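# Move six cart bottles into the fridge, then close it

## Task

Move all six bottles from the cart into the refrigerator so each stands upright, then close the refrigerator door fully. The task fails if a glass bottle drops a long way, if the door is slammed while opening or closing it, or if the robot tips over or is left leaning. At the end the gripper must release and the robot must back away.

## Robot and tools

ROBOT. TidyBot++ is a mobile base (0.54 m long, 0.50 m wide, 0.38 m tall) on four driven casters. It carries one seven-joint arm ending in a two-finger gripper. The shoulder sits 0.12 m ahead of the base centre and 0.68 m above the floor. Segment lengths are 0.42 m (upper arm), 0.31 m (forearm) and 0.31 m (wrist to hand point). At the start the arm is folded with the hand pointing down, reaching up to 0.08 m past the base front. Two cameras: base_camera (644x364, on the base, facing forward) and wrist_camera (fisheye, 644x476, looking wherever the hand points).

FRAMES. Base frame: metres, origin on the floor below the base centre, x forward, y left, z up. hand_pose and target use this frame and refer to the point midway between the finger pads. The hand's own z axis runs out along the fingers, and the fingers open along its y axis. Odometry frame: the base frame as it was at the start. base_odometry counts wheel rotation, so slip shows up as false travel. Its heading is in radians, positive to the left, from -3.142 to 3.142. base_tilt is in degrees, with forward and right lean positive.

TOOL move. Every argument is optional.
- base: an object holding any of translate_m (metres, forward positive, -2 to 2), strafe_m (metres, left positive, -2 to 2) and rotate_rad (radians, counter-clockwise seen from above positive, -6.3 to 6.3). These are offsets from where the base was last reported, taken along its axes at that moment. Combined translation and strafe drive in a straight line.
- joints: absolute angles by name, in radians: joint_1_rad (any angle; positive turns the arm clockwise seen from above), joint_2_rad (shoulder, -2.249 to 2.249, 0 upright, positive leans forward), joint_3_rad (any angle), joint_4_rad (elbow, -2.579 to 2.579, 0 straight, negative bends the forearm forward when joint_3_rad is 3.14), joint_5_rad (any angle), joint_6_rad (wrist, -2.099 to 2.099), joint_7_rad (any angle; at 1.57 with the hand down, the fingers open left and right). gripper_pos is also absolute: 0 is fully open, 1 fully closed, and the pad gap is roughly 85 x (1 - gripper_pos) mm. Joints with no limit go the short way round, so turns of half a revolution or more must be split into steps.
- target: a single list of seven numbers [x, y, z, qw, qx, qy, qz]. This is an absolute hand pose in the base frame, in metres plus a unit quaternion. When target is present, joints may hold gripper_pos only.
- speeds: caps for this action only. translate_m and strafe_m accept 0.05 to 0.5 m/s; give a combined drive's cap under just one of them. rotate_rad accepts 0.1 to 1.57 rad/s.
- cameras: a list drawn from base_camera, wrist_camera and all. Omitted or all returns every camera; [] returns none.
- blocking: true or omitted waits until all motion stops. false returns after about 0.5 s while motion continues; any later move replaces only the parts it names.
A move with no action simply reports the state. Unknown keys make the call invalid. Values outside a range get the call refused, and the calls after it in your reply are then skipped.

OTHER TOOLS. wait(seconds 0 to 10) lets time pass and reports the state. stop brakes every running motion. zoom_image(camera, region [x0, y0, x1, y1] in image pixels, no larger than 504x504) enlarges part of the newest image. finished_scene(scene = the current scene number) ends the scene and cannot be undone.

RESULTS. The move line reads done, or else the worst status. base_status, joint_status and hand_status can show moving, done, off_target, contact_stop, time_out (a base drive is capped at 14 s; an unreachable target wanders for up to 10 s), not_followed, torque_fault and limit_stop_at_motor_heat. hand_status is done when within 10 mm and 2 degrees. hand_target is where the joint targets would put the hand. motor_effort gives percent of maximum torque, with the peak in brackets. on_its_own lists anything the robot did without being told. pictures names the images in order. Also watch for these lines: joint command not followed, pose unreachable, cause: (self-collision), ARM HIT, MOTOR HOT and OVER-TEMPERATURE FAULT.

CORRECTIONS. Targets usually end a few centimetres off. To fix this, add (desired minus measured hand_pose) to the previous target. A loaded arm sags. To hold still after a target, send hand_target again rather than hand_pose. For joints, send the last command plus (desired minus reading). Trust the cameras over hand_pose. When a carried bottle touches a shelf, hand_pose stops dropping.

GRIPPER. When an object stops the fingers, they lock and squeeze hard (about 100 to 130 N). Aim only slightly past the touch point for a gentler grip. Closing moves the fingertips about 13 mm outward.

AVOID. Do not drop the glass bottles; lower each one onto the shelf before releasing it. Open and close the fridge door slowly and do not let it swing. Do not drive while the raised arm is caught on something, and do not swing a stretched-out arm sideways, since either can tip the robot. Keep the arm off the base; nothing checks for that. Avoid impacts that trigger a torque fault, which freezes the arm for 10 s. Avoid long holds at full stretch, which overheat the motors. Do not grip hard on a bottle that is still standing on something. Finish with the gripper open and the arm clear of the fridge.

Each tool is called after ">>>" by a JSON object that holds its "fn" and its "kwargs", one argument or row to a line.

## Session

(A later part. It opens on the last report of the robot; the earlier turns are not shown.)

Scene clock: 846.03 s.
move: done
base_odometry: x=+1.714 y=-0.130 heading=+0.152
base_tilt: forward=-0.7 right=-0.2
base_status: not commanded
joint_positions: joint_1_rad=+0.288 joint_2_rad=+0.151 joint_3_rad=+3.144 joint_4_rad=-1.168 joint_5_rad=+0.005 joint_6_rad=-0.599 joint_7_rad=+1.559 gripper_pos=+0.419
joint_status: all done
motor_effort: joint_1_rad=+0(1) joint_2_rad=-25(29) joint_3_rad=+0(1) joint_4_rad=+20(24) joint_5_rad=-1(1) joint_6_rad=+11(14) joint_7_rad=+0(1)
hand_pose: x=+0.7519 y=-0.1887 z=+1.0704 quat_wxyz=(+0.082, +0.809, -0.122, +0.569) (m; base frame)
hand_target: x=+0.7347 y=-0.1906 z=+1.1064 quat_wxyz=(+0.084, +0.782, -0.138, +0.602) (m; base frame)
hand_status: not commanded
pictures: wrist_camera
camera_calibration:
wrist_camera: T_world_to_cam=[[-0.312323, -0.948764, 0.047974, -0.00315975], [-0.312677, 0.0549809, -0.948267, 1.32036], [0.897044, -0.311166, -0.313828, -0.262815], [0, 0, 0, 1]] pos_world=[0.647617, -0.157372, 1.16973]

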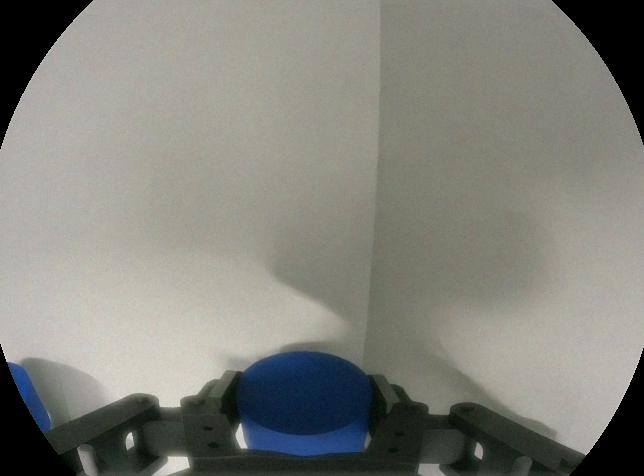

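>>> {"fn": "move", "kwargs": {
  "joints": {"joint_2_rad": 0.094, "joint_4_rad": -1.215, "joint_6_rad": -0.505},
  "cameras": []
}}

>>> {"fn": "move", "kwargs": {
  "joints": {"joint_2_rad": 0.088, "joint_4_rad": -1.235, "joint_6_rad": -0.49},
  "cameras": ["wrist_camera"]
}}

Scene clock: 850.53 s.
move: done
base_odometry: x=+1.714 y=-0.130 heading=+0.152
base_tilt: forward=-0.7 right=-0.2
base_status: not commanded
joint_positions: joint_1_rad=+0.288 joint_2_rad=+0.150 joint_3_rad=+3.144 joint_4_rad=-1.191 joint_5_rad=+0.005 joint_6_rad=-0.555 joint_7_rad=+1.558 gripper_pos=+0.419
joint_status: all done
motor_effort: joint_1_rad=+0(1) joint_2_rad=-27(29) joint_3_rad=+1(1) joint_4_rad=+22(23) joint_5_rad=-1(2) joint_6_rad=+12(13) joint_7_rad=+1(1)
hand_pose: x=+0.7553 y=-0.1896 z=+1.0700 quat_wxyz=(+0.083, +0.803, -0.121, +0.577) (m; base frame)
hand_target: x=+0.7355 y=-0.1904 z=+1.1072 quat_wxyz=(+0.084, +0.776, -0.136, +0.610) (m; base frame)
hand_status: not commanded
pictures: none
No camera images: "cameras" was empty.

Scene clock: 851.10 s.
move: done
base_odometry: x=+1.714 y=-0.130 heading=+0.152
base_tilt: forward=-0.7 right=-0.2
base_status: not commanded
joint_positions: joint_1_rad=+0.288 joint_2_rad=+0.146 joint_3_rad=+3.144 joint_4_rad=-1.205 joint_5_rad=+0.005 joint_6_rad=-0.536 joint_7_rad=+1.558 gripper_pos=+0.419
joint_status: all done
motor_effort: joint_1_rad=+0(1) joint_2_rad=-24(27) joint_3_rad=+1(1) joint_4_rad=+20(22) joint_5_rad=-1(1) joint_6_rad=+11(12) joint_7_rad=+1(1)
hand_pose: x=+0.7552 y=-0.1896 z=+1.0697 quat_wxyz=(+0.084, +0.801, -0.121, +0.581) (m; base frame)
hand_target: x=+0.7343 y=-0.1899 z=+1.1035 quat_wxyz=(+0.084, +0.775, -0.136, +0.611) (m; base frame)
hand_status: not commanded
pictures: wrist_camera
camera_calibration:
wrist_camera: T_world_to_cam=[[-0.313443, -0.948442, 0.0470196, -0.00102046], [-0.284994, 0.0467223, -0.95739, 1.308], [0.905832, -0.313487, -0.284946, -0.304247], [0, 0, 0, 1]] pos_world=[0.648049, -0.157458, 1.16562]

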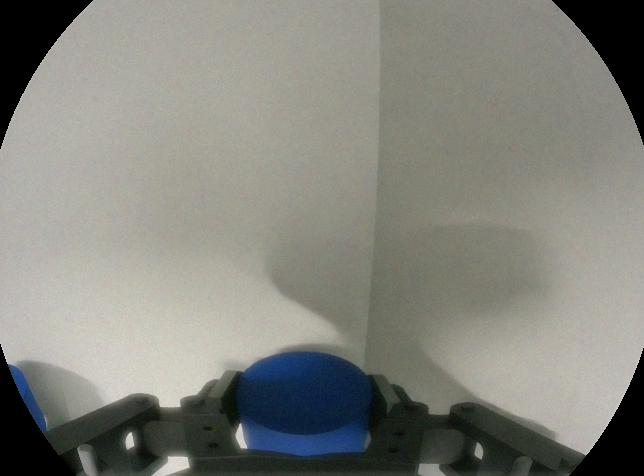

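>>> {"fn": "move", "kwargs": {
  "joints": {"joint_2_rad": 0.080, "joint_4_rad": -1.255, "joint_6_rad": -0.48},
  "cameras": []
}}

>>> {"fn": "move", "kwargs": {
  "joints": {"gripper_pos": 0.1},
  "speeds": {"gripper_pos": 0.3},
  "cameras": ["wrist_camera"]
}}

Scene clock: 856.23 s.
move: done
base_odometry: x=+1.714 y=-0.130 heading=+0.152
base_tilt: forward=-0.7 right=-0.2
base_status: not commanded
joint_positions: joint_1_rad=+0.288 joint_2_rad=+0.139 joint_3_rad=+3.144 joint_4_rad=-1.221 joint_5_rad=+0.005 joint_6_rad=-0.519 joint_7_rad=+1.558 gripper_pos=+0.419
joint_status: all done
motor_effort: joint_1_rad=+0(1) joint_2_rad=-24(25) joint_3_rad=+1(1) joint_4_rad=+19(20) joint_5_rad=-1(1) joint_6_rad=+10(11) joint_7_rad=+1(1)
hand_pose: x=+0.7539 y=-0.1892 z=+1.0697 quat_wxyz=(+0.084, +0.798, -0.121, +0.584) (m; base frame)
hand_target: x=+0.7318 y=-0.1891 z=+1.0995 quat_wxyz=(+0.084, +0.776, -0.136, +0.610) (m; base frame)
hand_status: not commanded
pictures: none
No camera images: "cameras" was empty.

Scene clock: 858.07 s.
move: done
base_odometry: x=+1.714 y=-0.130 heading=+0.152
base_tilt: forward=-0.7 right=-0.2
base_status: not commanded
joint_positions: joint_1_rad=+0.288 joint_2_rad=+0.138 joint_3_rad=+3.139 joint_4_rad=-1.221 joint_5_rad=+0.005 joint_6_rad=-0.518 joint_7_rad=+1.558 gripper_pos=+0.100
joint_status: all done
motor_effort: joint_1_rad=+3(4) joint_2_rad=-23(25) joint_3_rad=+3(4) joint_4_rad=+20(20) joint_5_rad=+0(2) joint_6_rad=+9(10) joint_7_rad=+1(1)
hand_pose: x=+0.7542 y=-0.1859 z=+1.0711 quat_wxyz=(+0.083, +0.798, -0.119, +0.585) (m; base frame)
hand_target: x=+0.7318 y=-0.1891 z=+1.0995 quat_wxyz=(+0.084, +0.776, -0.136, +0.610) (m; base frame)
hand_status: not commanded
pictures: wrist_camera
camera_calibration:
wrist_camera: T_world_to_cam=[[-0.308786, -0.950019, 0.0459919, -0.000589597], [-0.275196, 0.0429513, -0.960428, 1.30404], [0.91045, -0.309223, -0.274704, -0.315483], [0, 0, 0, 1]] pos_world=[0.645916, -0.154125, 1.1658]

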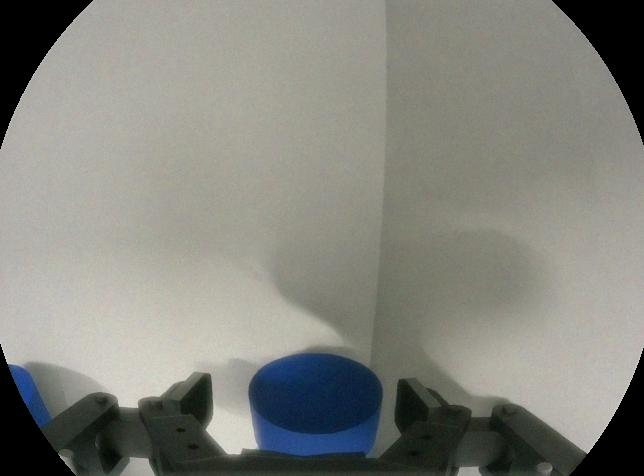

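>>> {"fn": "move", "kwargs": {
  "base": {"translate_m": -0.52},
  "speeds": {"translate_m": 0.35},
  "cameras": ["wrist_camera", "base_camera"]
}}

Scene clock: 876.10 s.
move: done
base_odometry: x=+1.200 y=-0.209 heading=+0.152
base_tilt: forward=-0.7 right=-0.2
base_status: done
joint_positions: joint_1_rad=+0.287 joint_2_rad=+0.121 joint_3_rad=+3.136 joint_4_rad=-1.221 joint_5_rad=+0.005 joint_6_rad=-0.515 joint_7_rad=+1.558 gripper_pos=+0.100
joint_status: not commanded
motor_effort: joint_1_rad=+0(5) joint_2_rad=-22(26) joint_3_rad=+1(6) joint_4_rad=+18(20) joint_5_rad=-1(1) joint_6_rad=+9(10) joint_7_rad=+0(1)
hand_pose: x=+0.7490 y=-0.1815 z=+1.0823 quat_wxyz=(+0.082, +0.793, -0.116, +0.593) (m; base frame)
hand_target: x=+0.7318 y=-0.1891 z=+1.0995 quat_wxyz=(+0.084, +0.776, -0.136, +0.610) (m; base frame)
hand_status: not commanded
pictures: base_camera, wrist_camera
camera_calibration:
wrist_camera: T_world_to_cam=[[-0.305449, -0.951139, 0.0451244, -0.000327259], [-0.25819, 0.0371152, -0.965381, 1.30482], [0.916536, -0.306525, -0.256911, -0.329635], [0, 0, 0, 1]] pos_world=[0.638913, -0.149781, 1.17497]

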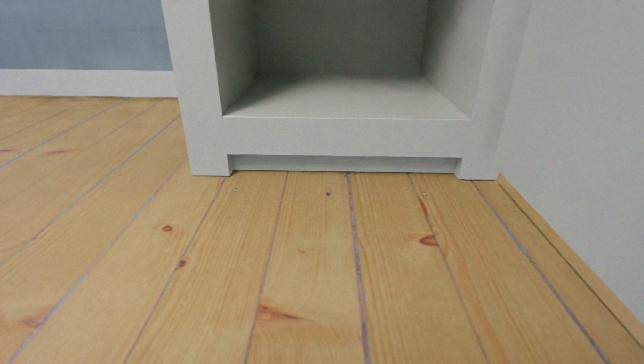

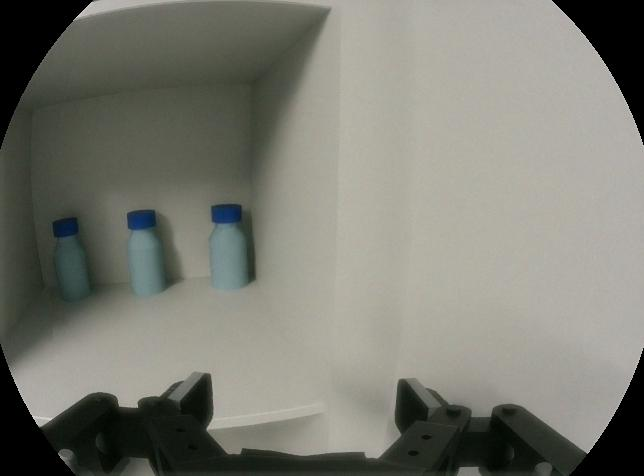

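>>> {"fn": "move", "kwargs": {
  "base": {"translate_m": -1.582, "strafe_m": -0.133, "rotate_rad": -1.052},
  "speeds": {"translate_m": 0.45, "rotate_rad": 0.27},
  "joints": {"joint_1_rad": -0.3, "joint_2_rad": -0.035, "joint_3_rad": 3.14, "joint_4_rad": -1.806, "joint_5_rad": 0.035, "joint_6_rad": -0.0935, "joint_7_rad": 1.5, "gripper_pos": 0.0},
  "cameras": []
}}

>>> {"fn": "move", "kwargs": {
  "base": {"translate_m": 0.07},
  "speeds": {"translate_m": 0.15},
  "joints": {"joint_1_rad": 0.0},
  "cameras": ["base_camera", "wrist_camera"]
}}

Scene clock: 1034.33 s.
move: done
base_odometry: x=-0.344 y=-0.580 heading=-0.901
base_tilt: forward=-0.7 right=-0.2
base_status: done
joint_positions: joint_1_rad=-0.285 joint_2_rad=+0.010 joint_3_rad=+3.142 joint_4_rad=-1.769 joint_5_rad=+0.005 joint_6_rad=-0.133 joint_7_rad=+1.558 gripper_pos=+0.000
joint_status: all done
motor_effort: joint_1_rad=+0(3) joint_2_rad=-19(26) joint_3_rad=+2(4) joint_4_rad=+19(22) joint_5_rad=-1(2) joint_6_rad=+9(10) joint_7_rad=+0(1)
hand_pose: x=+0.6993 y=+0.1710 z=+0.9333 quat_wxyz=(-0.084, +0.809, +0.113, +0.571) (m; base frame)
hand_target: x=+0.6835 y=+0.1760 z=+0.9497 quat_wxyz=(-0.099, +0.796, +0.105, +0.588) (m; base frame)
hand_status: not commanded
pictures: none
No camera images: "cameras" was empty.

Scene clock: 1035.70 s.
move: done
base_odometry: x=-0.300 y=-0.635 heading=-0.901
base_tilt: forward=-0.7 right=-0.2
base_status: done
joint_positions: joint_1_rad=-0.015 joint_2_rad=+0.002 joint_3_rad=+3.142 joint_4_rad=-1.770 joint_5_rad=+0.005 joint_6_rad=-0.131 joint_7_rad=+1.558 gripper_pos=+0.000
joint_status: all done
motor_effort: joint_1_rad=+0(2) joint_2_rad=-19(21) joint_3_rad=+1(3) joint_4_rad=+19(20) joint_5_rad=-1(1) joint_6_rad=+9(10) joint_7_rad=+0(1)
hand_pose: x=+0.7221 y=+0.0100 z=+0.9375 quat_wxyz=(-0.006, +0.815, +0.003, +0.580) (m; base frame)
hand_target: x=+0.7103 y=+0.0013 z=+0.9497 quat_wxyz=(-0.010, +0.803, -0.015, +0.596) (m; base frame)
hand_status: not commanded
pictures: base_camera, wrist_camera
camera_calibration:
wrist_camera: T_world_to_cam=[[-0.0108895, -0.998828, 0.0471561, -0.0339458], [-0.301977, -0.0416721, -0.952404, 1.1712], [0.953253, -0.0246112, -0.301169, -0.271238], [0, 0, 0, 1]] pos_world=[0.611863, 0.00822475, 1.03536]

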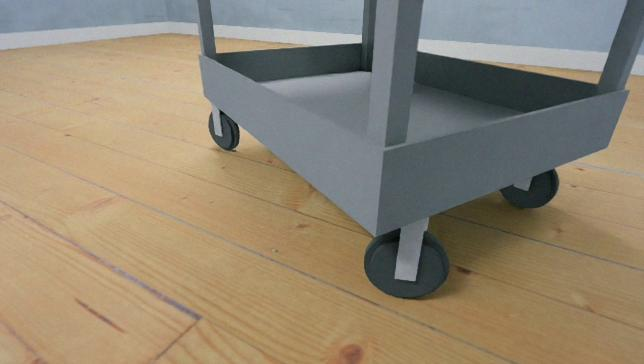

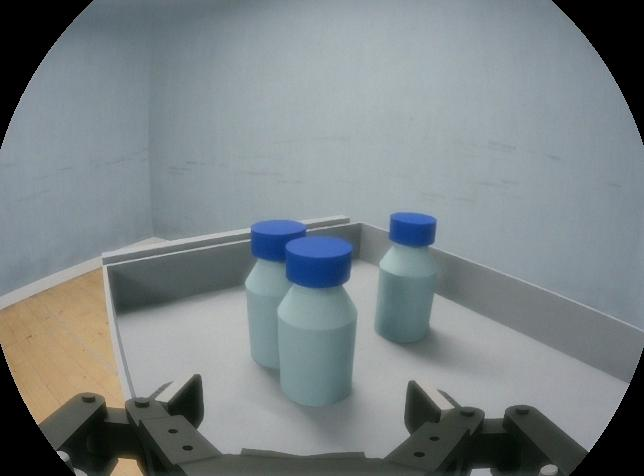

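>>> {"fn": "move", "kwargs": {
  "base": {"translate_m": 0.115, "strafe_m": -0.006},
  "speeds": {"translate_m": 0.15},
  "cameras": ["wrist_camera"]
}}

Scene clock: 1059.87 s.
move: done
base_odometry: x=-0.234 y=-0.729 heading=-0.901
base_tilt: forward=-0.7 right=-0.2
base_status: done
joint_positions: joint_1_rad=-0.015 joint_2_rad=-0.003 joint_3_rad=+3.142 joint_4_rad=-1.771 joint_5_rad=+0.005 joint_6_rad=-0.131 joint_7_rad=+1.558 gripper_pos=+0.000
joint_status: not commanded
motor_effort: joint_1_rad=+0(1) joint_2_rad=-19(22) joint_3_rad=+1(3) joint_4_rad=+19(20) joint_5_rad=-1(1) joint_6_rad=+9(9) joint_7_rad=+0(1)
hand_pose: x=+0.7208 y=+0.0099 z=+0.9403 quat_wxyz=(-0.006, +0.813, +0.003, +0.582) (m; base frame)
hand_target: x=+0.7103 y=+0.0013 z=+0.9497 quat_wxyz=(-0.010, +0.803, -0.015, +0.596) (m; base frame)
hand_status: not commanded
pictures: wrist_camera
camera_calibration:
wrist_camera: T_world_to_cam=[[-0.011418, -0.998829, 0.0470218, -0.0337801], [-0.297143, -0.0415114, -0.95393, 1.17141], [0.954765, -0.0248642, -0.296321, -0.274798], [0, 0, 0, 1]] pos_world=[0.610058, 0.0080537, 1.0376]

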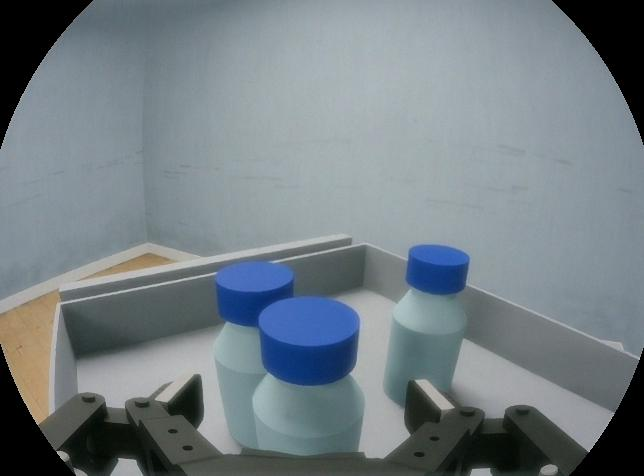

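>>> {"fn": "move", "kwargs": {
  "base": {"translate_m": 0.040},
  "speeds": {"translate_m": 0.1},
  "cameras": ["wrist_camera"]
}}

Scene clock: 1066.73 s.
move: done
base_odometry: x=-0.209 y=-0.761 heading=-0.902
base_tilt: forward=-0.7 right=-0.2
base_status: done
joint_positions: joint_1_rad=-0.015 joint_2_rad=-0.005 joint_3_rad=+3.142 joint_4_rad=-1.772 joint_5_rad=+0.005 joint_6_rad=-0.130 joint_7_rad=+1.558 gripper_pos=+0.000
joint_status: not commanded
motor_effort: joint_1_rad=+1(1) joint_2_rad=-18(22) joint_3_rad=+1(2) joint_4_rad=+18(20) joint_5_rad=-1(1) joint_6_rad=+9(10) joint_7_rad=+0(1)
hand_pose: x=+0.7200 y=+0.0098 z=+0.9419 quat_wxyz=(-0.006, +0.812, +0.003, +0.583) (m; base frame)
hand_target: x=+0.7103 y=+0.0013 z=+0.9497 quat_wxyz=(-0.010, +0.803, -0.015, +0.596) (m; base frame)
hand_status: not commanded
pictures: wrist_camera
camera_calibration:
wrist_camera: T_world_to_cam=[[-0.0115453, -0.998831, 0.046949, -0.0337126], [-0.294525, -0.0414723, -0.954743, 1.17155], [0.955574, -0.0248504, -0.293702, -0.276659], [0, 0, 0, 1]] pos_world=[0.609029, 0.0080386, 1.03886]

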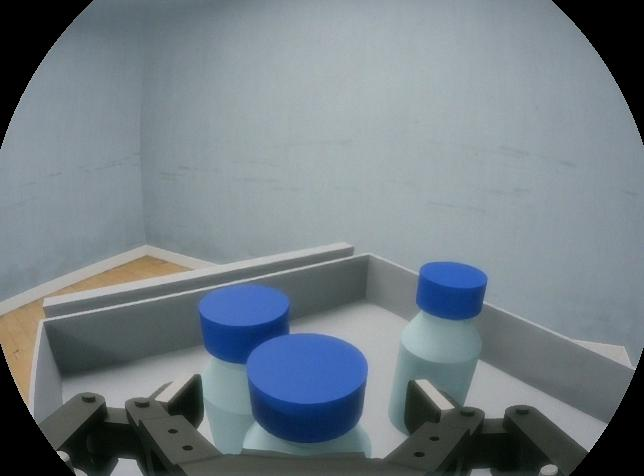

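>>> {"fn": "move", "kwargs": {
  "base": {"translate_m": 0.016},
  "speeds": {"translate_m": 0.1},
  "cameras": ["wrist_camera"]
}}

Scene clock: 1073.73 s.
move: done
base_odometry: x=-0.199 y=-0.774 heading=-0.902
base_tilt: forward=-0.7 right=-0.2
base_status: done
joint_positions: joint_1_rad=-0.015 joint_2_rad=-0.007 joint_3_rad=+3.142 joint_4_rad=-1.772 joint_5_rad=+0.005 joint_6_rad=-0.129 joint_7_rad=+1.558 gripper_pos=+0.000
joint_status: not commanded
motor_effort: joint_1_rad=+1(1) joint_2_rad=-19(22) joint_3_rad=+1(2) joint_4_rad=+19(20) joint_5_rad=-1(1) joint_6_rad=+9(9) joint_7_rad=+0(1)
hand_pose: x=+0.7195 y=+0.0097 z=+0.9432 quat_wxyz=(-0.006, +0.812, +0.003, +0.584) (m; base frame)
hand_target: x=+0.7103 y=+0.0013 z=+0.9497 quat_wxyz=(-0.010, +0.803, -0.015, +0.596) (m; base frame)
hand_status: not commanded
pictures: wrist_camera
camera_calibration:
wrist_camera: T_world_to_cam=[[-0.011836, -0.99883, 0.0468815, -0.0336184], [-0.292123, -0.0413854, -0.955485, 1.1716], [0.956308, -0.0250042, -0.291291, -0.2786], [0, 0, 0, 1]] pos_world=[0.60828, 0.0079418, 1.03987]

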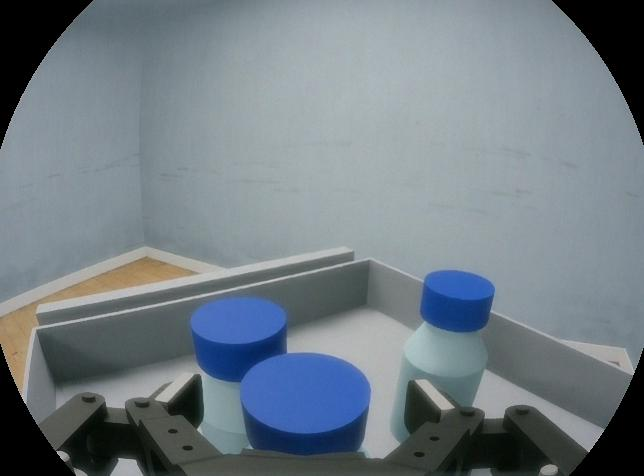

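>>> {"fn": "move", "kwargs": {
  "base": {"translate_m": 0.006},
  "speeds": {"translate_m": 0.1},
  "cameras": []
}}

>>> {"fn": "move", "kwargs": {
  "joints": {"gripper_pos": 0.55},
  "speeds": {"gripper_pos": 0.3},
  "cameras": ["wrist_camera"]
}}

Scene clock: 1078.23 s.
move: done
base_odometry: x=-0.195 y=-0.778 heading=-0.902
base_tilt: forward=-0.7 right=-0.2
base_status: done
joint_positions: joint_1_rad=-0.015 joint_2_rad=-0.008 joint_3_rad=+3.142 joint_4_rad=-1.772 joint_5_rad=+0.005 joint_6_rad=-0.129 joint_7_rad=+1.558 gripper_pos=+0.000
joint_status: not commanded
motor_effort: joint_1_rad=+1(1) joint_2_rad=-19(22) joint_3_rad=+1(2) joint_4_rad=+19(19) joint_5_rad=-1(1) joint_6_rad=+8(10) joint_7_rad=+0(1)
hand_pose: x=+0.7192 y=+0.0097 z=+0.9438 quat_wxyz=(-0.006, +0.811, +0.003, +0.585) (m; base frame)
hand_target: x=+0.7103 y=+0.0013 z=+0.9497 quat_wxyz=(-0.010, +0.803, -0.015, +0.596) (m; base frame)
hand_status: not commanded
pictures: none
No camera images: "cameras" was empty.

Scene clock: 1080.40 s.
move: off_target
base_odometry: x=-0.195 y=-0.778 heading=-0.902
base_tilt: forward=-0.7 right=-0.2
base_status: not commanded
joint_positions: joint_1_rad=-0.014 joint_2_rad=-0.008 joint_3_rad=+3.142 joint_4_rad=-1.772 joint_5_rad=+0.005 joint_6_rad=-0.129 joint_7_rad=+1.558 gripper_pos=+0.422
joint_status: gripper_pos off_target (ended at +0.422, target +0.550)
motor_effort: joint_1_rad=+0(1) joint_2_rad=-16(19) joint_3_rad=+1(2) joint_4_rad=+18(20) joint_5_rad=-1(1) joint_6_rad=+8(10) joint_7_rad=+0(1)
hand_pose: x=+0.7193 y=+0.0095 z=+0.9439 quat_wxyz=(-0.006, +0.811, +0.003, +0.585) (m; base frame)
hand_target: x=+0.7103 y=+0.0013 z=+0.9497 quat_wxyz=(-0.010, +0.803, -0.015, +0.596) (m; base frame)
hand_status: not commanded
pictures: wrist_camera
camera_calibration:
wrist_camera: T_world_to_cam=[[-0.0122015, -0.998828, 0.0468382, -0.0335309], [-0.290596, -0.0412779, -0.955955, 1.17161], [0.956768, -0.025275, -0.289752, -0.279971], [0, 0, 0, 1]] pos_world=[0.607922, 0.00779343, 1.04045]

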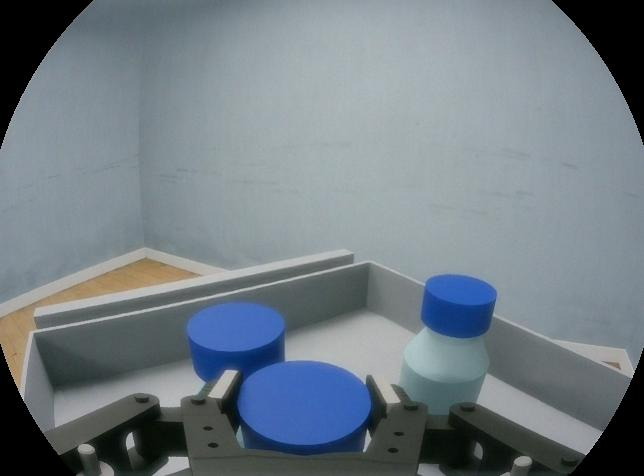

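>>> {"fn": "move", "kwargs": {
  "joints": {"joint_2_rad": -0.115, "joint_4_rad": -1.275, "joint_6_rad": -0.668},
  "cameras": ["wrist_camera"]
}}

Scene clock: 1124.43 s.
move: done
base_odometry: x=-0.195 y=-0.778 heading=-0.902
base_tilt: forward=-0.7 right=-0.2
base_status: not commanded
joint_positions: joint_1_rad=-0.014 joint_2_rad=-0.054 joint_3_rad=+3.142 joint_4_rad=-1.329 joint_5_rad=+0.005 joint_6_rad=-0.632 joint_7_rad=+1.558 gripper_pos=+0.422
joint_status: all done
motor_effort: joint_1_rad=+0(1) joint_2_rad=-20(24) joint_3_rad=+1(2) joint_4_rad=+21(25) joint_5_rad=-1(2) joint_6_rad=+12(13) joint_7_rad=+0(1)
hand_pose: x=+0.6909 y=+0.0084 z=+1.0904 quat_wxyz=(-0.005, +0.816, +0.002, +0.578) (m; base frame)
hand_target: x=+0.6599 y=-0.0045 z=+1.1462 quat_wxyz=(-0.005, +0.792, -0.023, +0.611) (m; base frame)
hand_status: not commanded
pictures: wrist_camera
camera_calibration:
wrist_camera: T_world_to_cam=[[-0.01411, -0.99879, 0.0471029, -0.0408778], [-0.305518, -0.0405483, -0.951323, 1.30857], [0.952082, -0.0278139, -0.304576, -0.190987], [0, 0, 0, 1]] pos_world=[0.58105, 0.00691985, 1.18863]

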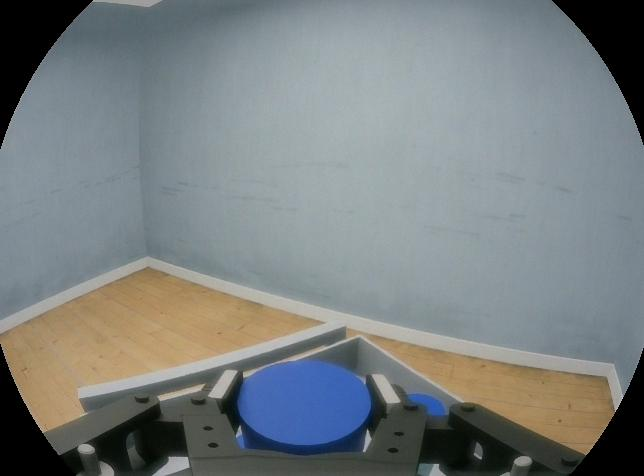

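>>> {"fn": "move", "kwargs": {
  "base": {"translate_m": -0.28},
  "speeds": {"translate_m": 0.35},
  "cameras": ["wrist_camera"]
}}

>>> {"fn": "move", "kwargs": {
  "base": {"translate_m": 0.553, "strafe_m": 1.409, "rotate_rad": 1.060},
  "speeds": {"strafe_m": 0.45, "rotate_rad": 0.7},
  "joints": {"joint_1_rad": 0.0, "joint_2_rad": 0.127, "joint_4_rad": -0.985, "joint_6_rad": -0.70},
  "cameras": ["base_camera", "wrist_camera"]
}}

Scene clock: 1142.33 s.
move: done
base_odometry: x=-0.369 y=-0.559 heading=-0.902
base_tilt: forward=-0.7 right=-0.2
base_status: done
joint_positions: joint_1_rad=-0.012 joint_2_rad=-0.078 joint_3_rad=+3.140 joint_4_rad=-1.327 joint_5_rad=+0.005 joint_6_rad=-0.641 joint_7_rad=+1.558 gripper_pos=+0.422
joint_status: not commanded
motor_effort: joint_1_rad=+0(5) joint_2_rad=-19(24) joint_3_rad=+1(6) joint_4_rad=+22(23) joint_5_rad=-1(2) joint_6_rad=+12(14) joint_7_rad=+0(1)
hand_pose: x=+0.6800 y=+0.0077 z=+1.1029 quat_wxyz=(-0.005, +0.811, +0.001, +0.586) (m; base frame)
hand_target: x=+0.6599 y=-0.0045 z=+1.1462 quat_wxyz=(-0.005, +0.792, -0.023, +0.611) (m; base frame)
hand_status: not commanded
pictures: wrist_camera
camera_calibration:
wrist_camera: T_world_to_cam=[[-0.0159859, -0.998782, 0.046672, -0.0405156], [-0.2887, -0.0400791, -0.95658, 1.3115], [0.957286, -0.0287661, -0.287708, -0.198953], [0, 0, 0, 1]] pos_world=[0.568437, 0.00637436, 1.1992]

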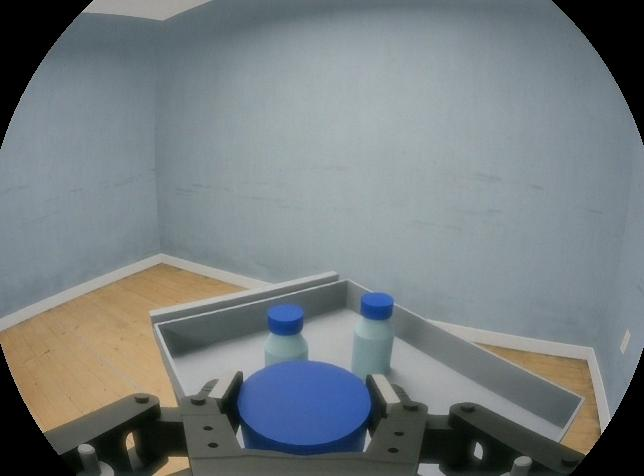

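Scene clock: 1146.93 s.
move: done
base_odometry: x=+1.079 y=-0.119 heading=+0.159
base_tilt: forward=-0.7 right=-0.2
base_status: done
joint_positions: joint_1_rad=-0.002 joint_2_rad=+0.138 joint_3_rad=+3.139 joint_4_rad=-1.042 joint_5_rad=+0.006 joint_6_rad=-0.668 joint_7_rad=+1.558 gripper_pos=+0.422
joint_status: all done
motor_effort: joint_1_rad=+0(5) joint_2_rad=-27(29) joint_3_rad=+1(4) joint_4_rad=+22(24) joint_5_rad=-1(3) joint_6_rad=+12(14) joint_7_rad=+1(1)
hand_pose: x=+0.7671 y=+0.0033 z=+1.1328 quat_wxyz=(-0.003, +0.798, -0.002, +0.602) (m; base frame)
hand_target: x=+0.7564 y=-0.0048 z=+1.1641 quat_wxyz=(-0.005, +0.787, -0.024, +0.617) (m; base frame)
hand_status: not commanded
pictures: base_camera, wrist_camera
camera_calibration:
wrist_camera: T_world_to_cam=[[-0.026282, -0.998638, 0.0450792, -0.0352519], [-0.248914, -0.0371369, -0.967813, 1.34721], [0.968169, -0.036657, -0.247599, -0.32764], [0, 0, 0, 1]] pos_world=[0.651624, 0.00281699, 1.22431]

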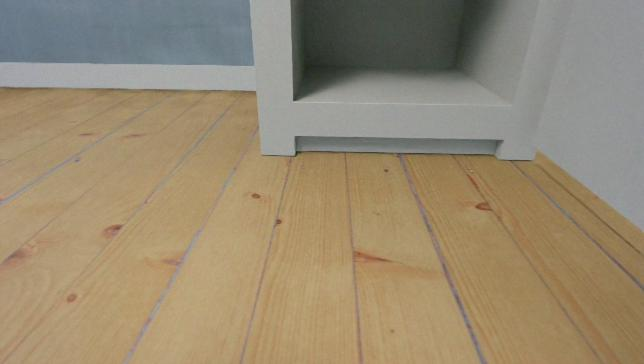

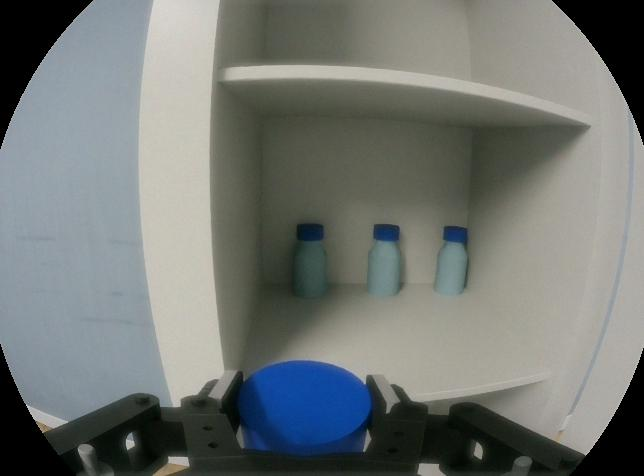

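>>> {"fn": "move", "kwargs": {
  "base": {"translate_m": 0.433},
  "speeds": {"translate_m": 0.3},
  "joints": {"joint_1_rad": 0.012, "joint_2_rad": 0.115, "joint_4_rad": -1.08, "joint_6_rad": -0.635},
  "cameras": ["base_camera", "wrist_camera"]
}}

Scene clock: 1166.80 s.
move: done
base_odometry: x=+1.507 y=-0.051 heading=+0.160
base_tilt: forward=-0.7 right=-0.2
base_status: done
joint_positions: joint_1_rad=-0.002 joint_2_rad=+0.139 joint_3_rad=+3.139 joint_4_rad=-1.070 joint_5_rad=+0.006 joint_6_rad=-0.666 joint_7_rad=+1.558 gripper_pos=+0.422
joint_status: all done
motor_effort: joint_1_rad=+0(2) joint_2_rad=-26(29) joint_3_rad=+1(2) joint_4_rad=+21(23) joint_5_rad=-1(1) joint_6_rad=+12(14) joint_7_rad=+0(1)
hand_pose: x=+0.7682 y=+0.0032 z=+1.1168 quat_wxyz=(-0.003, +0.806, -0.002, +0.592) (m; base frame)
hand_target: x=+0.7604 y=-0.0119 z=+1.1355 quat_wxyz=(-0.002, +0.792, -0.027, +0.610) (m; base frame)
hand_status: not commanded
pictures: base_camera, wrist_camera
camera_calibration:
wrist_camera: T_world_to_cam=[[-0.0252332, -0.998629, 0.0458729, -0.03628], [-0.273843, -0.0372274, -0.961054, 1.34364], [0.961443, -0.0368125, -0.272528, -0.299597], [0, 0, 0, 1]] pos_world=[0.655078, 0.00276123, 1.21133]

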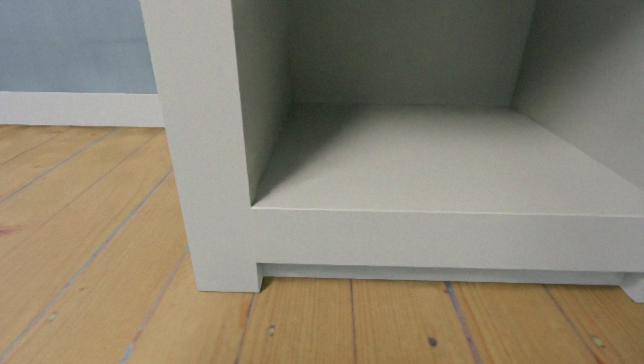

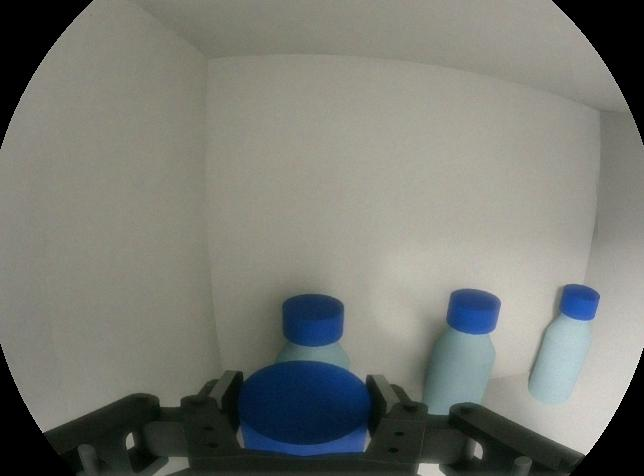

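>>> {"fn": "move", "kwargs": {
  "joints": {"joint_2_rad": 0.105, "joint_4_rad": -1.13, "joint_6_rad": -0.60},
  "cameras": []
}}

>>> {"fn": "move", "kwargs": {
  "joints": {"joint_2_rad": 0.100, "joint_4_rad": -1.18, "joint_6_rad": -0.55},
  "cameras": ["wrist_camera"]
}}

Scene clock: 1172.70 s.
move: done
base_odometry: x=+1.507 y=-0.051 heading=+0.160
base_tilt: forward=-0.7 right=-0.2
base_status: not commanded
joint_positions: joint_1_rad=-0.002 joint_2_rad=+0.139 joint_3_rad=+3.139 joint_4_rad=-1.115 joint_5_rad=+0.006 joint_6_rad=-0.649 joint_7_rad=+1.558 gripper_pos=+0.422
joint_status: all done
motor_effort: joint_1_rad=+0(1) joint_2_rad=-26(27) joint_3_rad=+1(1) joint_4_rad=+22(23) joint_5_rad=-1(1) joint_6_rad=+12(13) joint_7_rad=+0(1)
hand_pose: x=+0.7702 y=+0.0032 z=+1.0952 quat_wxyz=(-0.002, +0.814, -0.002, +0.581) (m; base frame)
hand_target: x=+0.7603 y=-0.0115 z=+1.1226 quat_wxyz=(-0.002, +0.794, -0.027, +0.608) (m; base frame)
hand_status: not commanded
pictures: none
No camera images: "cameras" was empty.

Scene clock: 1173.43 s.
move: done
base_odometry: x=+1.507 y=-0.051 heading=+0.160
base_tilt: forward=-0.7 right=-0.2
base_status: not commanded
joint_positions: joint_1_rad=-0.002 joint_2_rad=+0.139 joint_3_rad=+3.139 joint_4_rad=-1.164 joint_5_rad=+0.006 joint_6_rad=-0.605 joint_7_rad=+1.558 gripper_pos=+0.422
joint_status: all done
motor_effort: joint_1_rad=+0(1) joint_2_rad=-26(28) joint_3_rad=+1(1) joint_4_rad=+21(23) joint_5_rad=-1(1) joint_6_rad=+12(13) joint_7_rad=+0(1)
hand_pose: x=+0.7741 y=+0.0033 z=+1.0793 quat_wxyz=(-0.003, +0.815, -0.002, +0.579) (m; base frame)
hand_target: x=+0.7629 y=-0.0111 z=+1.1109 quat_wxyz=(-0.002, +0.792, -0.026, +0.610) (m; base frame)
hand_status: not commanded
pictures: wrist_camera
camera_calibration:
wrist_camera: T_world_to_cam=[[-0.0233955, -0.998625, 0.0469195, -0.0368341], [-0.304832, -0.0375716, -0.951665, 1.32306], [0.952119, -0.0365673, -0.303534, -0.274862], [0, 0, 0, 1]] pos_world=[0.66415, 0.00287495, 1.1774]

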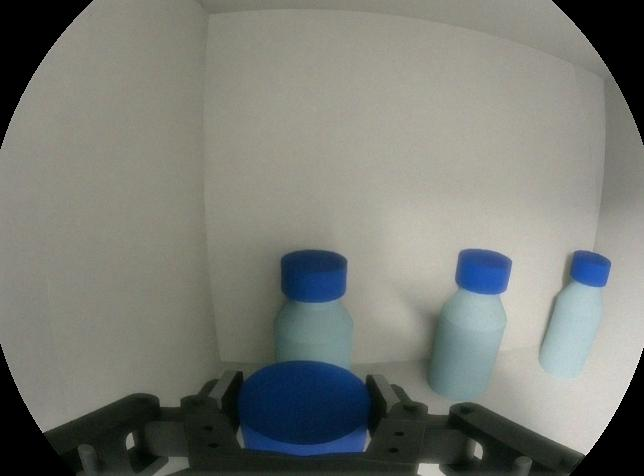

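>>> {"fn": "move", "kwargs": {
  "joints": {"joint_2_rad": 0.096, "joint_4_rad": -1.205, "joint_6_rad": -0.515},
  "cameras": []
}}

>>> {"fn": "move", "kwargs": {
  "joints": {"joint_2_rad": 0.088, "joint_4_rad": -1.23, "joint_6_rad": -0.495},
  "cameras": []
}}

>>> {"fn": "move", "kwargs": {
  "joints": {"joint_2_rad": 0.082, "joint_4_rad": -1.25, "joint_6_rad": -0.48},
  "cameras": ["wrist_camera"]
}}

Scene clock: 1182.43 s.
move: done
base_odometry: x=+1.507 y=-0.051 heading=+0.160
base_tilt: forward=-0.7 right=-0.2
base_status: not commanded
joint_positions: joint_1_rad=-0.002 joint_2_rad=+0.139 joint_3_rad=+3.139 joint_4_rad=-1.187 joint_5_rad=+0.006 joint_6_rad=-0.569 joint_7_rad=+1.558 gripper_pos=+0.422
joint_status: all done
motor_effort: joint_1_rad=+0(1) joint_2_rad=-26(27) joint_3_rad=+1(2) joint_4_rad=+21(23) joint_5_rad=-1(1) joint_6_rad=+12(13) joint_7_rad=+0(1)
hand_pose: x=+0.7773 y=+0.0034 z=+1.0758 quat_wxyz=(-0.003, +0.812, -0.002, +0.584) (m; base frame)
hand_target: x=+0.7642 y=-0.0108 z=+1.1089 quat_wxyz=(-0.002, +0.788, -0.025, +0.615) (m; base frame)
hand_status: not commanded
pictures: none
No camera images: "cameras" was empty.

Scene clock: 1183.03 s.
move: done
base_odometry: x=+1.507 y=-0.051 heading=+0.160
base_tilt: forward=-0.7 right=-0.2
base_status: not commanded
joint_positions: joint_1_rad=-0.002 joint_2_rad=+0.138 joint_3_rad=+3.139 joint_4_rad=-1.203 joint_5_rad=+0.006 joint_6_rad=-0.543 joint_7_rad=+1.558 gripper_pos=+0.422
joint_status: all done
motor_effort: joint_1_rad=+0(1) joint_2_rad=-24(27) joint_3_rad=+1(1) joint_4_rad=+21(22) joint_5_rad=-1(1) joint_6_rad=+12(12) joint_7_rad=+0(0)
hand_pose: x=+0.7789 y=+0.0034 z=+1.0746 quat_wxyz=(-0.003, +0.809, -0.002, +0.588) (m; base frame)
hand_target: x=+0.7624 y=-0.0106 z=+1.1050 quat_wxyz=(-0.003, +0.787, -0.025, +0.617) (m; base frame)
hand_status: not commanded
pictures: none
No camera images: "cameras" was empty.

Scene clock: 1183.60 s.
move: done
base_odometry: x=+1.507 y=-0.051 heading=+0.160
base_tilt: forward=-0.7 right=-0.2
base_status: not commanded
joint_positions: joint_1_rad=-0.002 joint_2_rad=+0.133 joint_3_rad=+3.139 joint_4_rad=-1.217 joint_5_rad=+0.006 joint_6_rad=-0.524 joint_7_rad=+1.558 gripper_pos=+0.422
joint_status: all done
motor_effort: joint_1_rad=+0(1) joint_2_rad=-23(25) joint_3_rad=+1(1) joint_4_rad=+20(21) joint_5_rad=-1(1) joint_6_rad=+11(12) joint_7_rad=+0(1)
hand_pose: x=+0.7787 y=+0.0035 z=+1.0743 quat_wxyz=(-0.003, +0.806, -0.002, +0.592) (m; base frame)
hand_target: x=+0.7611 y=-0.0104 z=+1.1012 quat_wxyz=(-0.003, +0.787, -0.025, +0.617) (m; base frame)
hand_status: not commanded
pictures: wrist_camera
camera_calibration:
wrist_camera: T_world_to_cam=[[-0.0244653, -0.998636, 0.0461199, -0.0346536], [-0.274102, -0.0376649, -0.960963, 1.30581], [0.961389, -0.0361518, -0.272807, -0.321003], [0, 0, 0, 1]] pos_world=[0.665686, 0.00297194, 1.16886]

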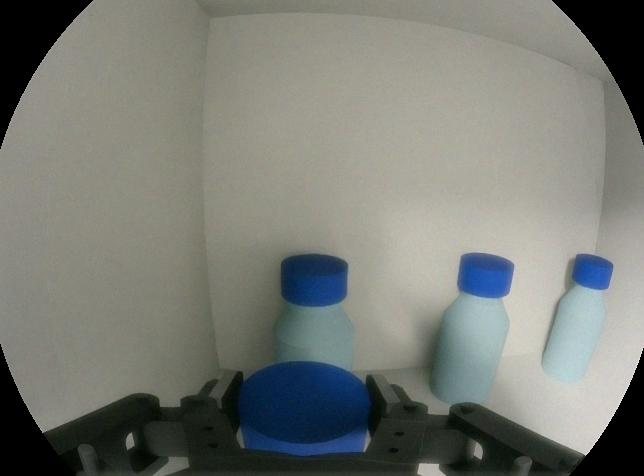

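>>> {"fn": "move", "kwargs": {
  "joints": {"joint_2_rad": 0.076, "joint_4_rad": -1.26, "joint_6_rad": -0.485},
  "cameras": []
}}

>>> {"fn": "move", "kwargs": {
  "joints": {"gripper_pos": 0.1},
  "speeds": {"gripper_pos": 0.3},
  "cameras": ["wrist_camera"]
}}

Scene clock: 1189.37 s.
move: done
base_odometry: x=+1.507 y=-0.051 heading=+0.160
base_tilt: forward=-0.7 right=-0.2
base_status: not commanded
joint_positions: joint_1_rad=-0.002 joint_2_rad=+0.129 joint_3_rad=+3.139 joint_4_rad=-1.222 joint_5_rad=+0.006 joint_6_rad=-0.523 joint_7_rad=+1.558 gripper_pos=+0.422
joint_status: all done
motor_effort: joint_1_rad=+0(1) joint_2_rad=-23(23) joint_3_rad=+1(1) joint_4_rad=+19(20) joint_5_rad=-1(1) joint_6_rad=+10(11) joint_7_rad=+0(1)
hand_pose: x=+0.7769 y=+0.0035 z=+1.0747 quat_wxyz=(-0.003, +0.806, -0.002, +0.592) (m; base frame)
hand_target: x=+0.7582 y=-0.0104 z=+1.0975 quat_wxyz=(-0.003, +0.789, -0.025, +0.613) (m; base frame)
hand_status: not commanded
pictures: none
No camera images: "cameras" was empty.

Scene clock: 1191.20 s.
move: done
base_odometry: x=+1.507 y=-0.051 heading=+0.160
base_tilt: forward=-0.7 right=-0.2
base_status: not commanded
joint_positions: joint_1_rad=-0.002 joint_2_rad=+0.129 joint_3_rad=+3.139 joint_4_rad=-1.222 joint_5_rad=+0.006 joint_6_rad=-0.523 joint_7_rad=+1.558 gripper_pos=+0.100
joint_status: all done
motor_effort: joint_1_rad=+1(1) joint_2_rad=-23(24) joint_3_rad=+1(2) joint_4_rad=+18(20) joint_5_rad=-1(1) joint_6_rad=+9(10) joint_7_rad=+0(1)
hand_pose: x=+0.7769 y=+0.0035 z=+1.0746 quat_wxyz=(-0.003, +0.806, -0.002, +0.592) (m; base frame)
hand_target: x=+0.7582 y=-0.0104 z=+1.0975 quat_wxyz=(-0.003, +0.789, -0.025, +0.613) (m; base frame)
hand_status: not commanded
pictures: wrist_camera
camera_calibration:
wrist_camera: T_world_to_cam=[[-0.0244869, -0.998636, 0.0461143, -0.0346913], [-0.273501, -0.0376762, -0.961134, 1.3053], [0.96156, -0.0361475, -0.272205, -0.319927], [0, 0, 0, 1]] pos_world=[0.663781, 0.00297025, 1.16908]

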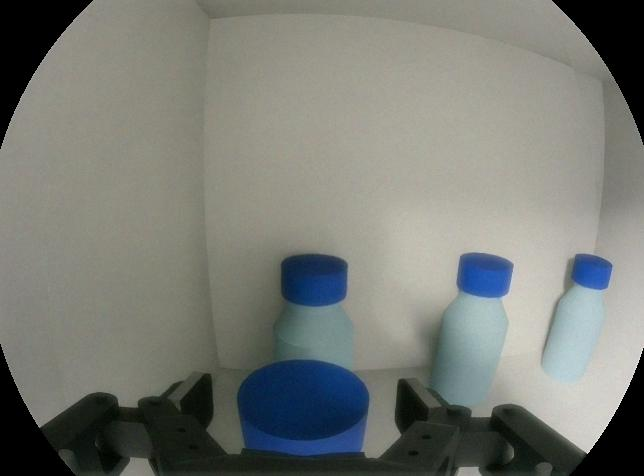

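>>> {"fn": "move", "kwargs": {
  "base": {"translate_m": -0.35},
  "speeds": {"translate_m": 0.35},
  "joints": {"gripper_pos": 0.0},
  "cameras": ["wrist_camera", "base_camera"]
}}

Scene clock: 1249.70 s.
move: done
base_odometry: x=+1.161 y=-0.106 heading=+0.160
base_tilt: forward=-0.7 right=-0.2
base_status: done
joint_positions: joint_1_rad=+0.003 joint_2_rad=+0.115 joint_3_rad=+3.139 joint_4_rad=-1.224 joint_5_rad=+0.006 joint_6_rad=-0.521 joint_7_rad=+1.558 gripper_pos=+0.000
joint_status: all done
motor_effort: joint_1_rad=+1(5) joint_2_rad=-22(26) joint_3_rad=+1(4) joint_4_rad=+18(20) joint_5_rad=-1(2) joint_6_rad=+9(10) joint_7_rad=+1(1)
hand_pose: x=+0.7715 y=+0.0002 z=+1.0831 quat_wxyz=(-0.001, +0.802, -0.004, +0.598) (m; base frame)
hand_target: x=+0.7582 y=-0.0104 z=+1.0975 quat_wxyz=(-0.003, +0.789, -0.025, +0.613) (m; base frame)
hand_status: not commanded
pictures: base_camera, wrist_camera
camera_calibration:
wrist_camera: T_world_to_cam=[[-0.0300767, -0.998498, 0.0458008, -0.0338179], [-0.260584, -0.0364042, -0.964765, 1.30577], [0.964983, -0.0409519, -0.259097, -0.329406], [0, 0, 0, 1]] pos_world=[0.657116, 0.000278601, 1.17596]

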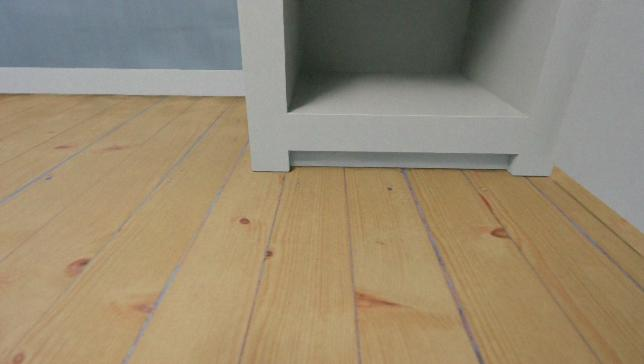

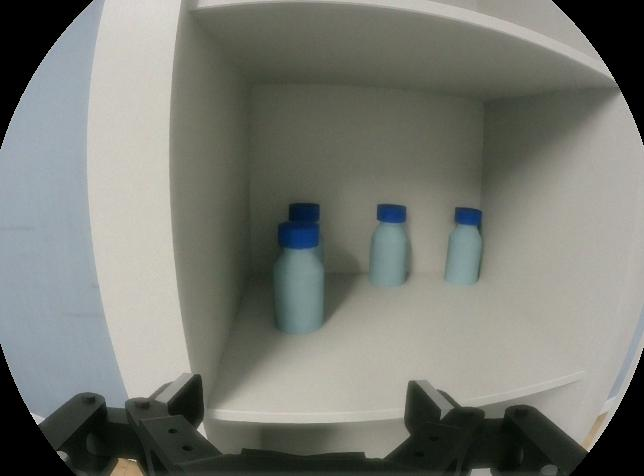

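>>> {"fn": "move", "kwargs": {
  "base": {"translate_m": -1.083, "strafe_m": -0.228, "rotate_rad": -1.51},
  "speeds": {"translate_m": 0.45, "rotate_rad": 0.42},
  "joints": {"joint_1_rad": -0.3, "joint_2_rad": -0.215, "joint_3_rad": 3.14, "joint_4_rad": -1.97, "joint_5_rad": 0.035, "joint_6_rad": -0.098, "joint_7_rad": 1.5, "gripper_pos": 0.0},
  "cameras": []
}}

>>> {"fn": "move", "kwargs": {
  "base": {"translate_m": 0.07},
  "speeds": {"translate_m": 0.15},
  "joints": {"joint_1_rad": 0.0},
  "cameras": ["base_camera", "wrist_camera"]
}}

Scene clock: 1260.77 s.
move: done
base_odometry: x=+0.128 y=-0.503 heading=-1.351
base_tilt: forward=-0.7 right=-0.2
base_status: done
joint_positions: joint_1_rad=-0.285 joint_2_rad=-0.175 joint_3_rad=+3.141 joint_4_rad=-1.933 joint_5_rad=+0.006 joint_6_rad=-0.138 joint_7_rad=+1.558 gripper_pos=+0.000
joint_status: all done
motor_effort: joint_1_rad=+0(4) joint_2_rad=-13(26) joint_3_rad=+1(5) joint_4_rad=+19(20) joint_5_rad=-1(2) joint_6_rad=+9(10) joint_7_rad=+0(1)
hand_pose: x=+0.6275 y=+0.1509 z=+0.9383 quat_wxyz=(-0.085, +0.804, +0.113, +0.577) (m; base frame)
hand_target: x=+0.6137 y=+0.1543 z=+0.9486 quat_wxyz=(-0.099, +0.793, +0.105, +0.592) (m; base frame)
hand_status: not commanded
pictures: none
No camera images: "cameras" was empty.

Scene clock: 1262.13 s.
move: done
base_odometry: x=+0.143 y=-0.572 heading=-1.352
base_tilt: forward=-0.7 right=-0.2
base_status: done
joint_positions: joint_1_rad=-0.017 joint_2_rad=-0.183 joint_3_rad=+3.140 joint_4_rad=-1.934 joint_5_rad=+0.006 joint_6_rad=-0.136 joint_7_rad=+1.558 gripper_pos=+0.000
joint_status: all done
motor_effort: joint_1_rad=+1(3) joint_2_rad=-13(16) joint_3_rad=+1(3) joint_4_rad=+18(20) joint_5_rad=-1(1) joint_6_rad=+9(10) joint_7_rad=+0(1)
hand_pose: x=+0.6475 y=+0.0111 z=+0.9421 quat_wxyz=(-0.007, +0.810, +0.005, +0.587) (m; base frame)
hand_target: x=+0.6372 y=+0.0012 z=+0.9486 quat_wxyz=(-0.010, +0.799, -0.015, +0.601) (m; base frame)
hand_status: not commanded
pictures: base_camera, wrist_camera
camera_calibration:
wrist_camera: T_world_to_cam=[[-0.00767892, -0.998858, 0.0471598, -0.0359993], [-0.285977, -0.0429978, -0.957271, 1.14733], [0.958206, -0.0208374, -0.28532, -0.216938], [0, 0, 0, 1]] pos_world=[0.535705, 0.00885414, 1.03811]

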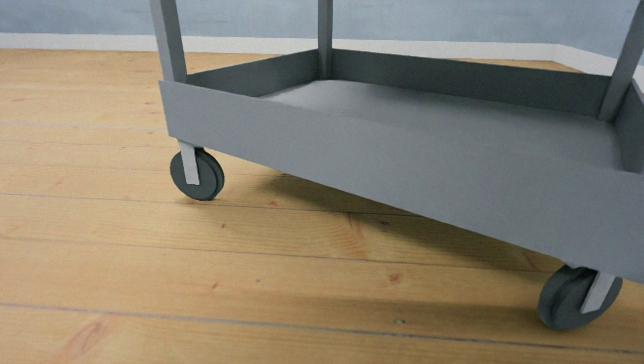

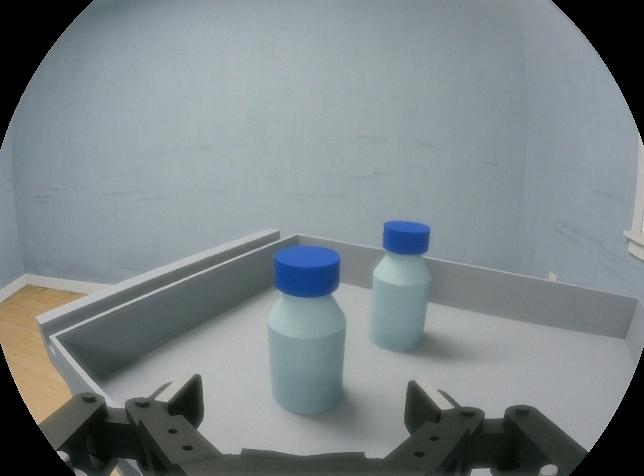

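>>> {"fn": "move", "kwargs": {
  "base": {"translate_m": 0.145, "strafe_m": 0.004},
  "speeds": {"translate_m": 0.15},
  "cameras": ["wrist_camera"]
}}

Scene clock: 1269.77 s.
move: done
base_odometry: x=+0.178 y=-0.713 heading=-1.353
base_tilt: forward=-0.7 right=-0.2
base_status: done
joint_positions: joint_1_rad=-0.017 joint_2_rad=-0.187 joint_3_rad=+3.140 joint_4_rad=-1.934 joint_5_rad=+0.006 joint_6_rad=-0.136 joint_7_rad=+1.558 gripper_pos=+0.000
joint_status: not commanded
motor_effort: joint_1_rad=+0(1) joint_2_rad=-13(15) joint_3_rad=+1(2) joint_4_rad=+19(20) joint_5_rad=-1(1) joint_6_rad=+9(10) joint_7_rad=+0(1)
hand_pose: x=+0.6463 y=+0.0110 z=+0.9445 quat_wxyz=(-0.007, +0.808, +0.005, +0.589) (m; base frame)
hand_target: x=+0.6372 y=+0.0012 z=+0.9486 quat_wxyz=(-0.010, +0.799, -0.015, +0.601) (m; base frame)
hand_status: not commanded
pictures: wrist_camera
camera_calibration:
wrist_camera: T_world_to_cam=[[-0.00811122, -0.99886, 0.0470351, -0.0358521], [-0.281289, -0.0428582, -0.958666, 1.14755], [0.959589, -0.0210064, -0.28062, -0.220429], [0, 0, 0, 1]] pos_world=[0.534022, 0.00874008, 1.03994]

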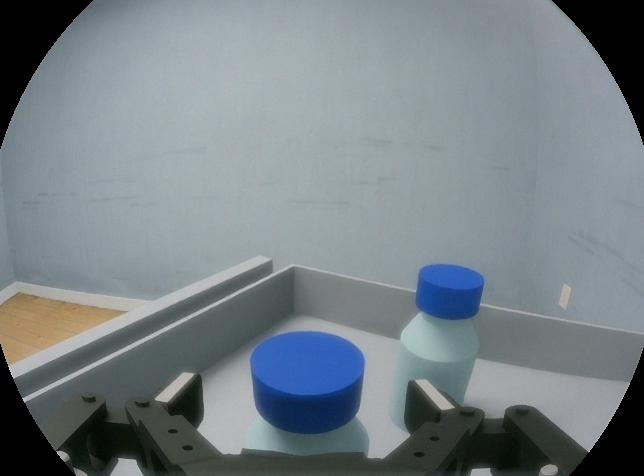

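>>> {"fn": "move", "kwargs": {
  "base": {"translate_m": 0.03},
  "speeds": {"translate_m": 0.1},
  "joints": {"joint_4_rad": -1.978},
  "cameras": ["wrist_camera"]
}}

Scene clock: 1275.33 s.
move: done
base_odometry: x=+0.185 y=-0.742 heading=-1.353
base_tilt: forward=-0.7 right=-0.2
base_status: done
joint_positions: joint_1_rad=-0.017 joint_2_rad=-0.190 joint_3_rad=+3.140 joint_4_rad=-1.943 joint_5_rad=+0.006 joint_6_rad=-0.135 joint_7_rad=+1.558 gripper_pos=+0.000
joint_status: all done
motor_effort: joint_1_rad=+0(1) joint_2_rad=-12(16) joint_3_rad=+1(3) joint_4_rad=+18(20) joint_5_rad=-1(1) joint_6_rad=+9(10) joint_7_rad=+0(1)
hand_pose: x=+0.6442 y=+0.0109 z=+0.9411 quat_wxyz=(-0.007, +0.810, +0.005, +0.587) (m; base frame)
hand_target: x=+0.6361 y=+0.0012 z=+0.9438 quat_wxyz=(-0.010, +0.802, -0.015, +0.597) (m; base frame)
hand_status: not commanded
pictures: wrist_camera
camera_calibration:
wrist_camera: T_world_to_cam=[[-0.00803275, -0.998855, 0.0471643, -0.0359976], [-0.285829, -0.0429044, -0.95732, 1.14539], [0.958247, -0.0211708, -0.285157, -0.214237], [0, 0, 0, 1]] pos_world=[0.532387, 0.00865022, 1.03711]

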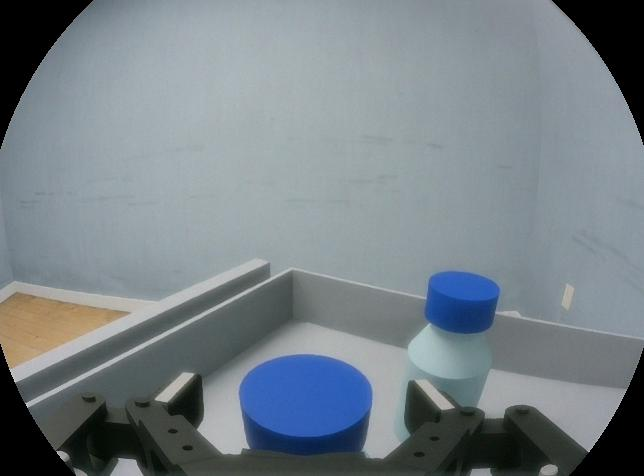

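>>> {"fn": "move", "kwargs": {
  "joints": {"gripper_pos": 0.55},
  "speeds": {"gripper_pos": 0.3},
  "cameras": ["wrist_camera"]
}}

Scene clock: 1279.90 s.
move: off_target
base_odometry: x=+0.185 y=-0.742 heading=-1.353
base_tilt: forward=-0.7 right=-0.2
base_status: not commanded
joint_positions: joint_1_rad=-0.016 joint_2_rad=-0.190 joint_3_rad=+3.140 joint_4_rad=-1.943 joint_5_rad=+0.006 joint_6_rad=-0.134 joint_7_rad=+1.558 gripper_pos=+0.422
joint_status: gripper_pos off_target (ended at +0.422, target +0.550)
motor_effort: joint_1_rad=+1(1) joint_2_rad=-11(14) joint_3_rad=+2(2) joint_4_rad=+20(20) joint_5_rad=-1(1) joint_6_rad=+9(10) joint_7_rad=+1(1)
hand_pose: x=+0.6443 y=+0.0102 z=+0.9413 quat_wxyz=(-0.007, +0.810, +0.004, +0.587) (m; base frame)
hand_target: x=+0.6361 y=+0.0012 z=+0.9438 quat_wxyz=(-0.010, +0.802, -0.015, +0.597) (m; base frame)
hand_status: not commanded
pictures: wrist_camera
camera_calibration:
wrist_camera: T_world_to_cam=[[-0.00931556, -0.998853, 0.0469759, -0.0356312], [-0.285361, -0.0423689, -0.957483, 1.14538], [0.958375, -0.0223245, -0.284638, -0.214826], [0, 0, 0, 1]] pos_world=[0.532398, 0.00814242, 1.03721]

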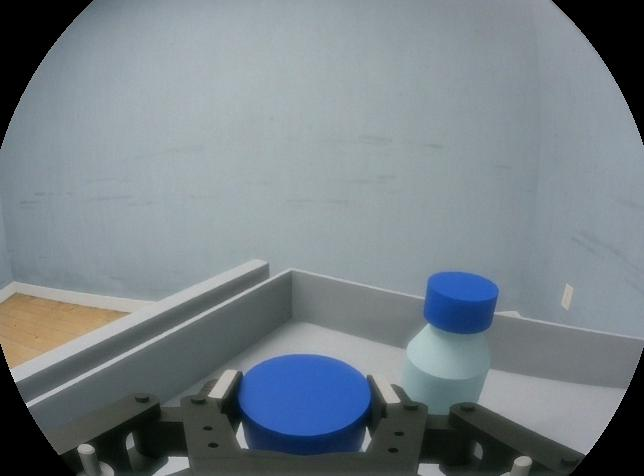

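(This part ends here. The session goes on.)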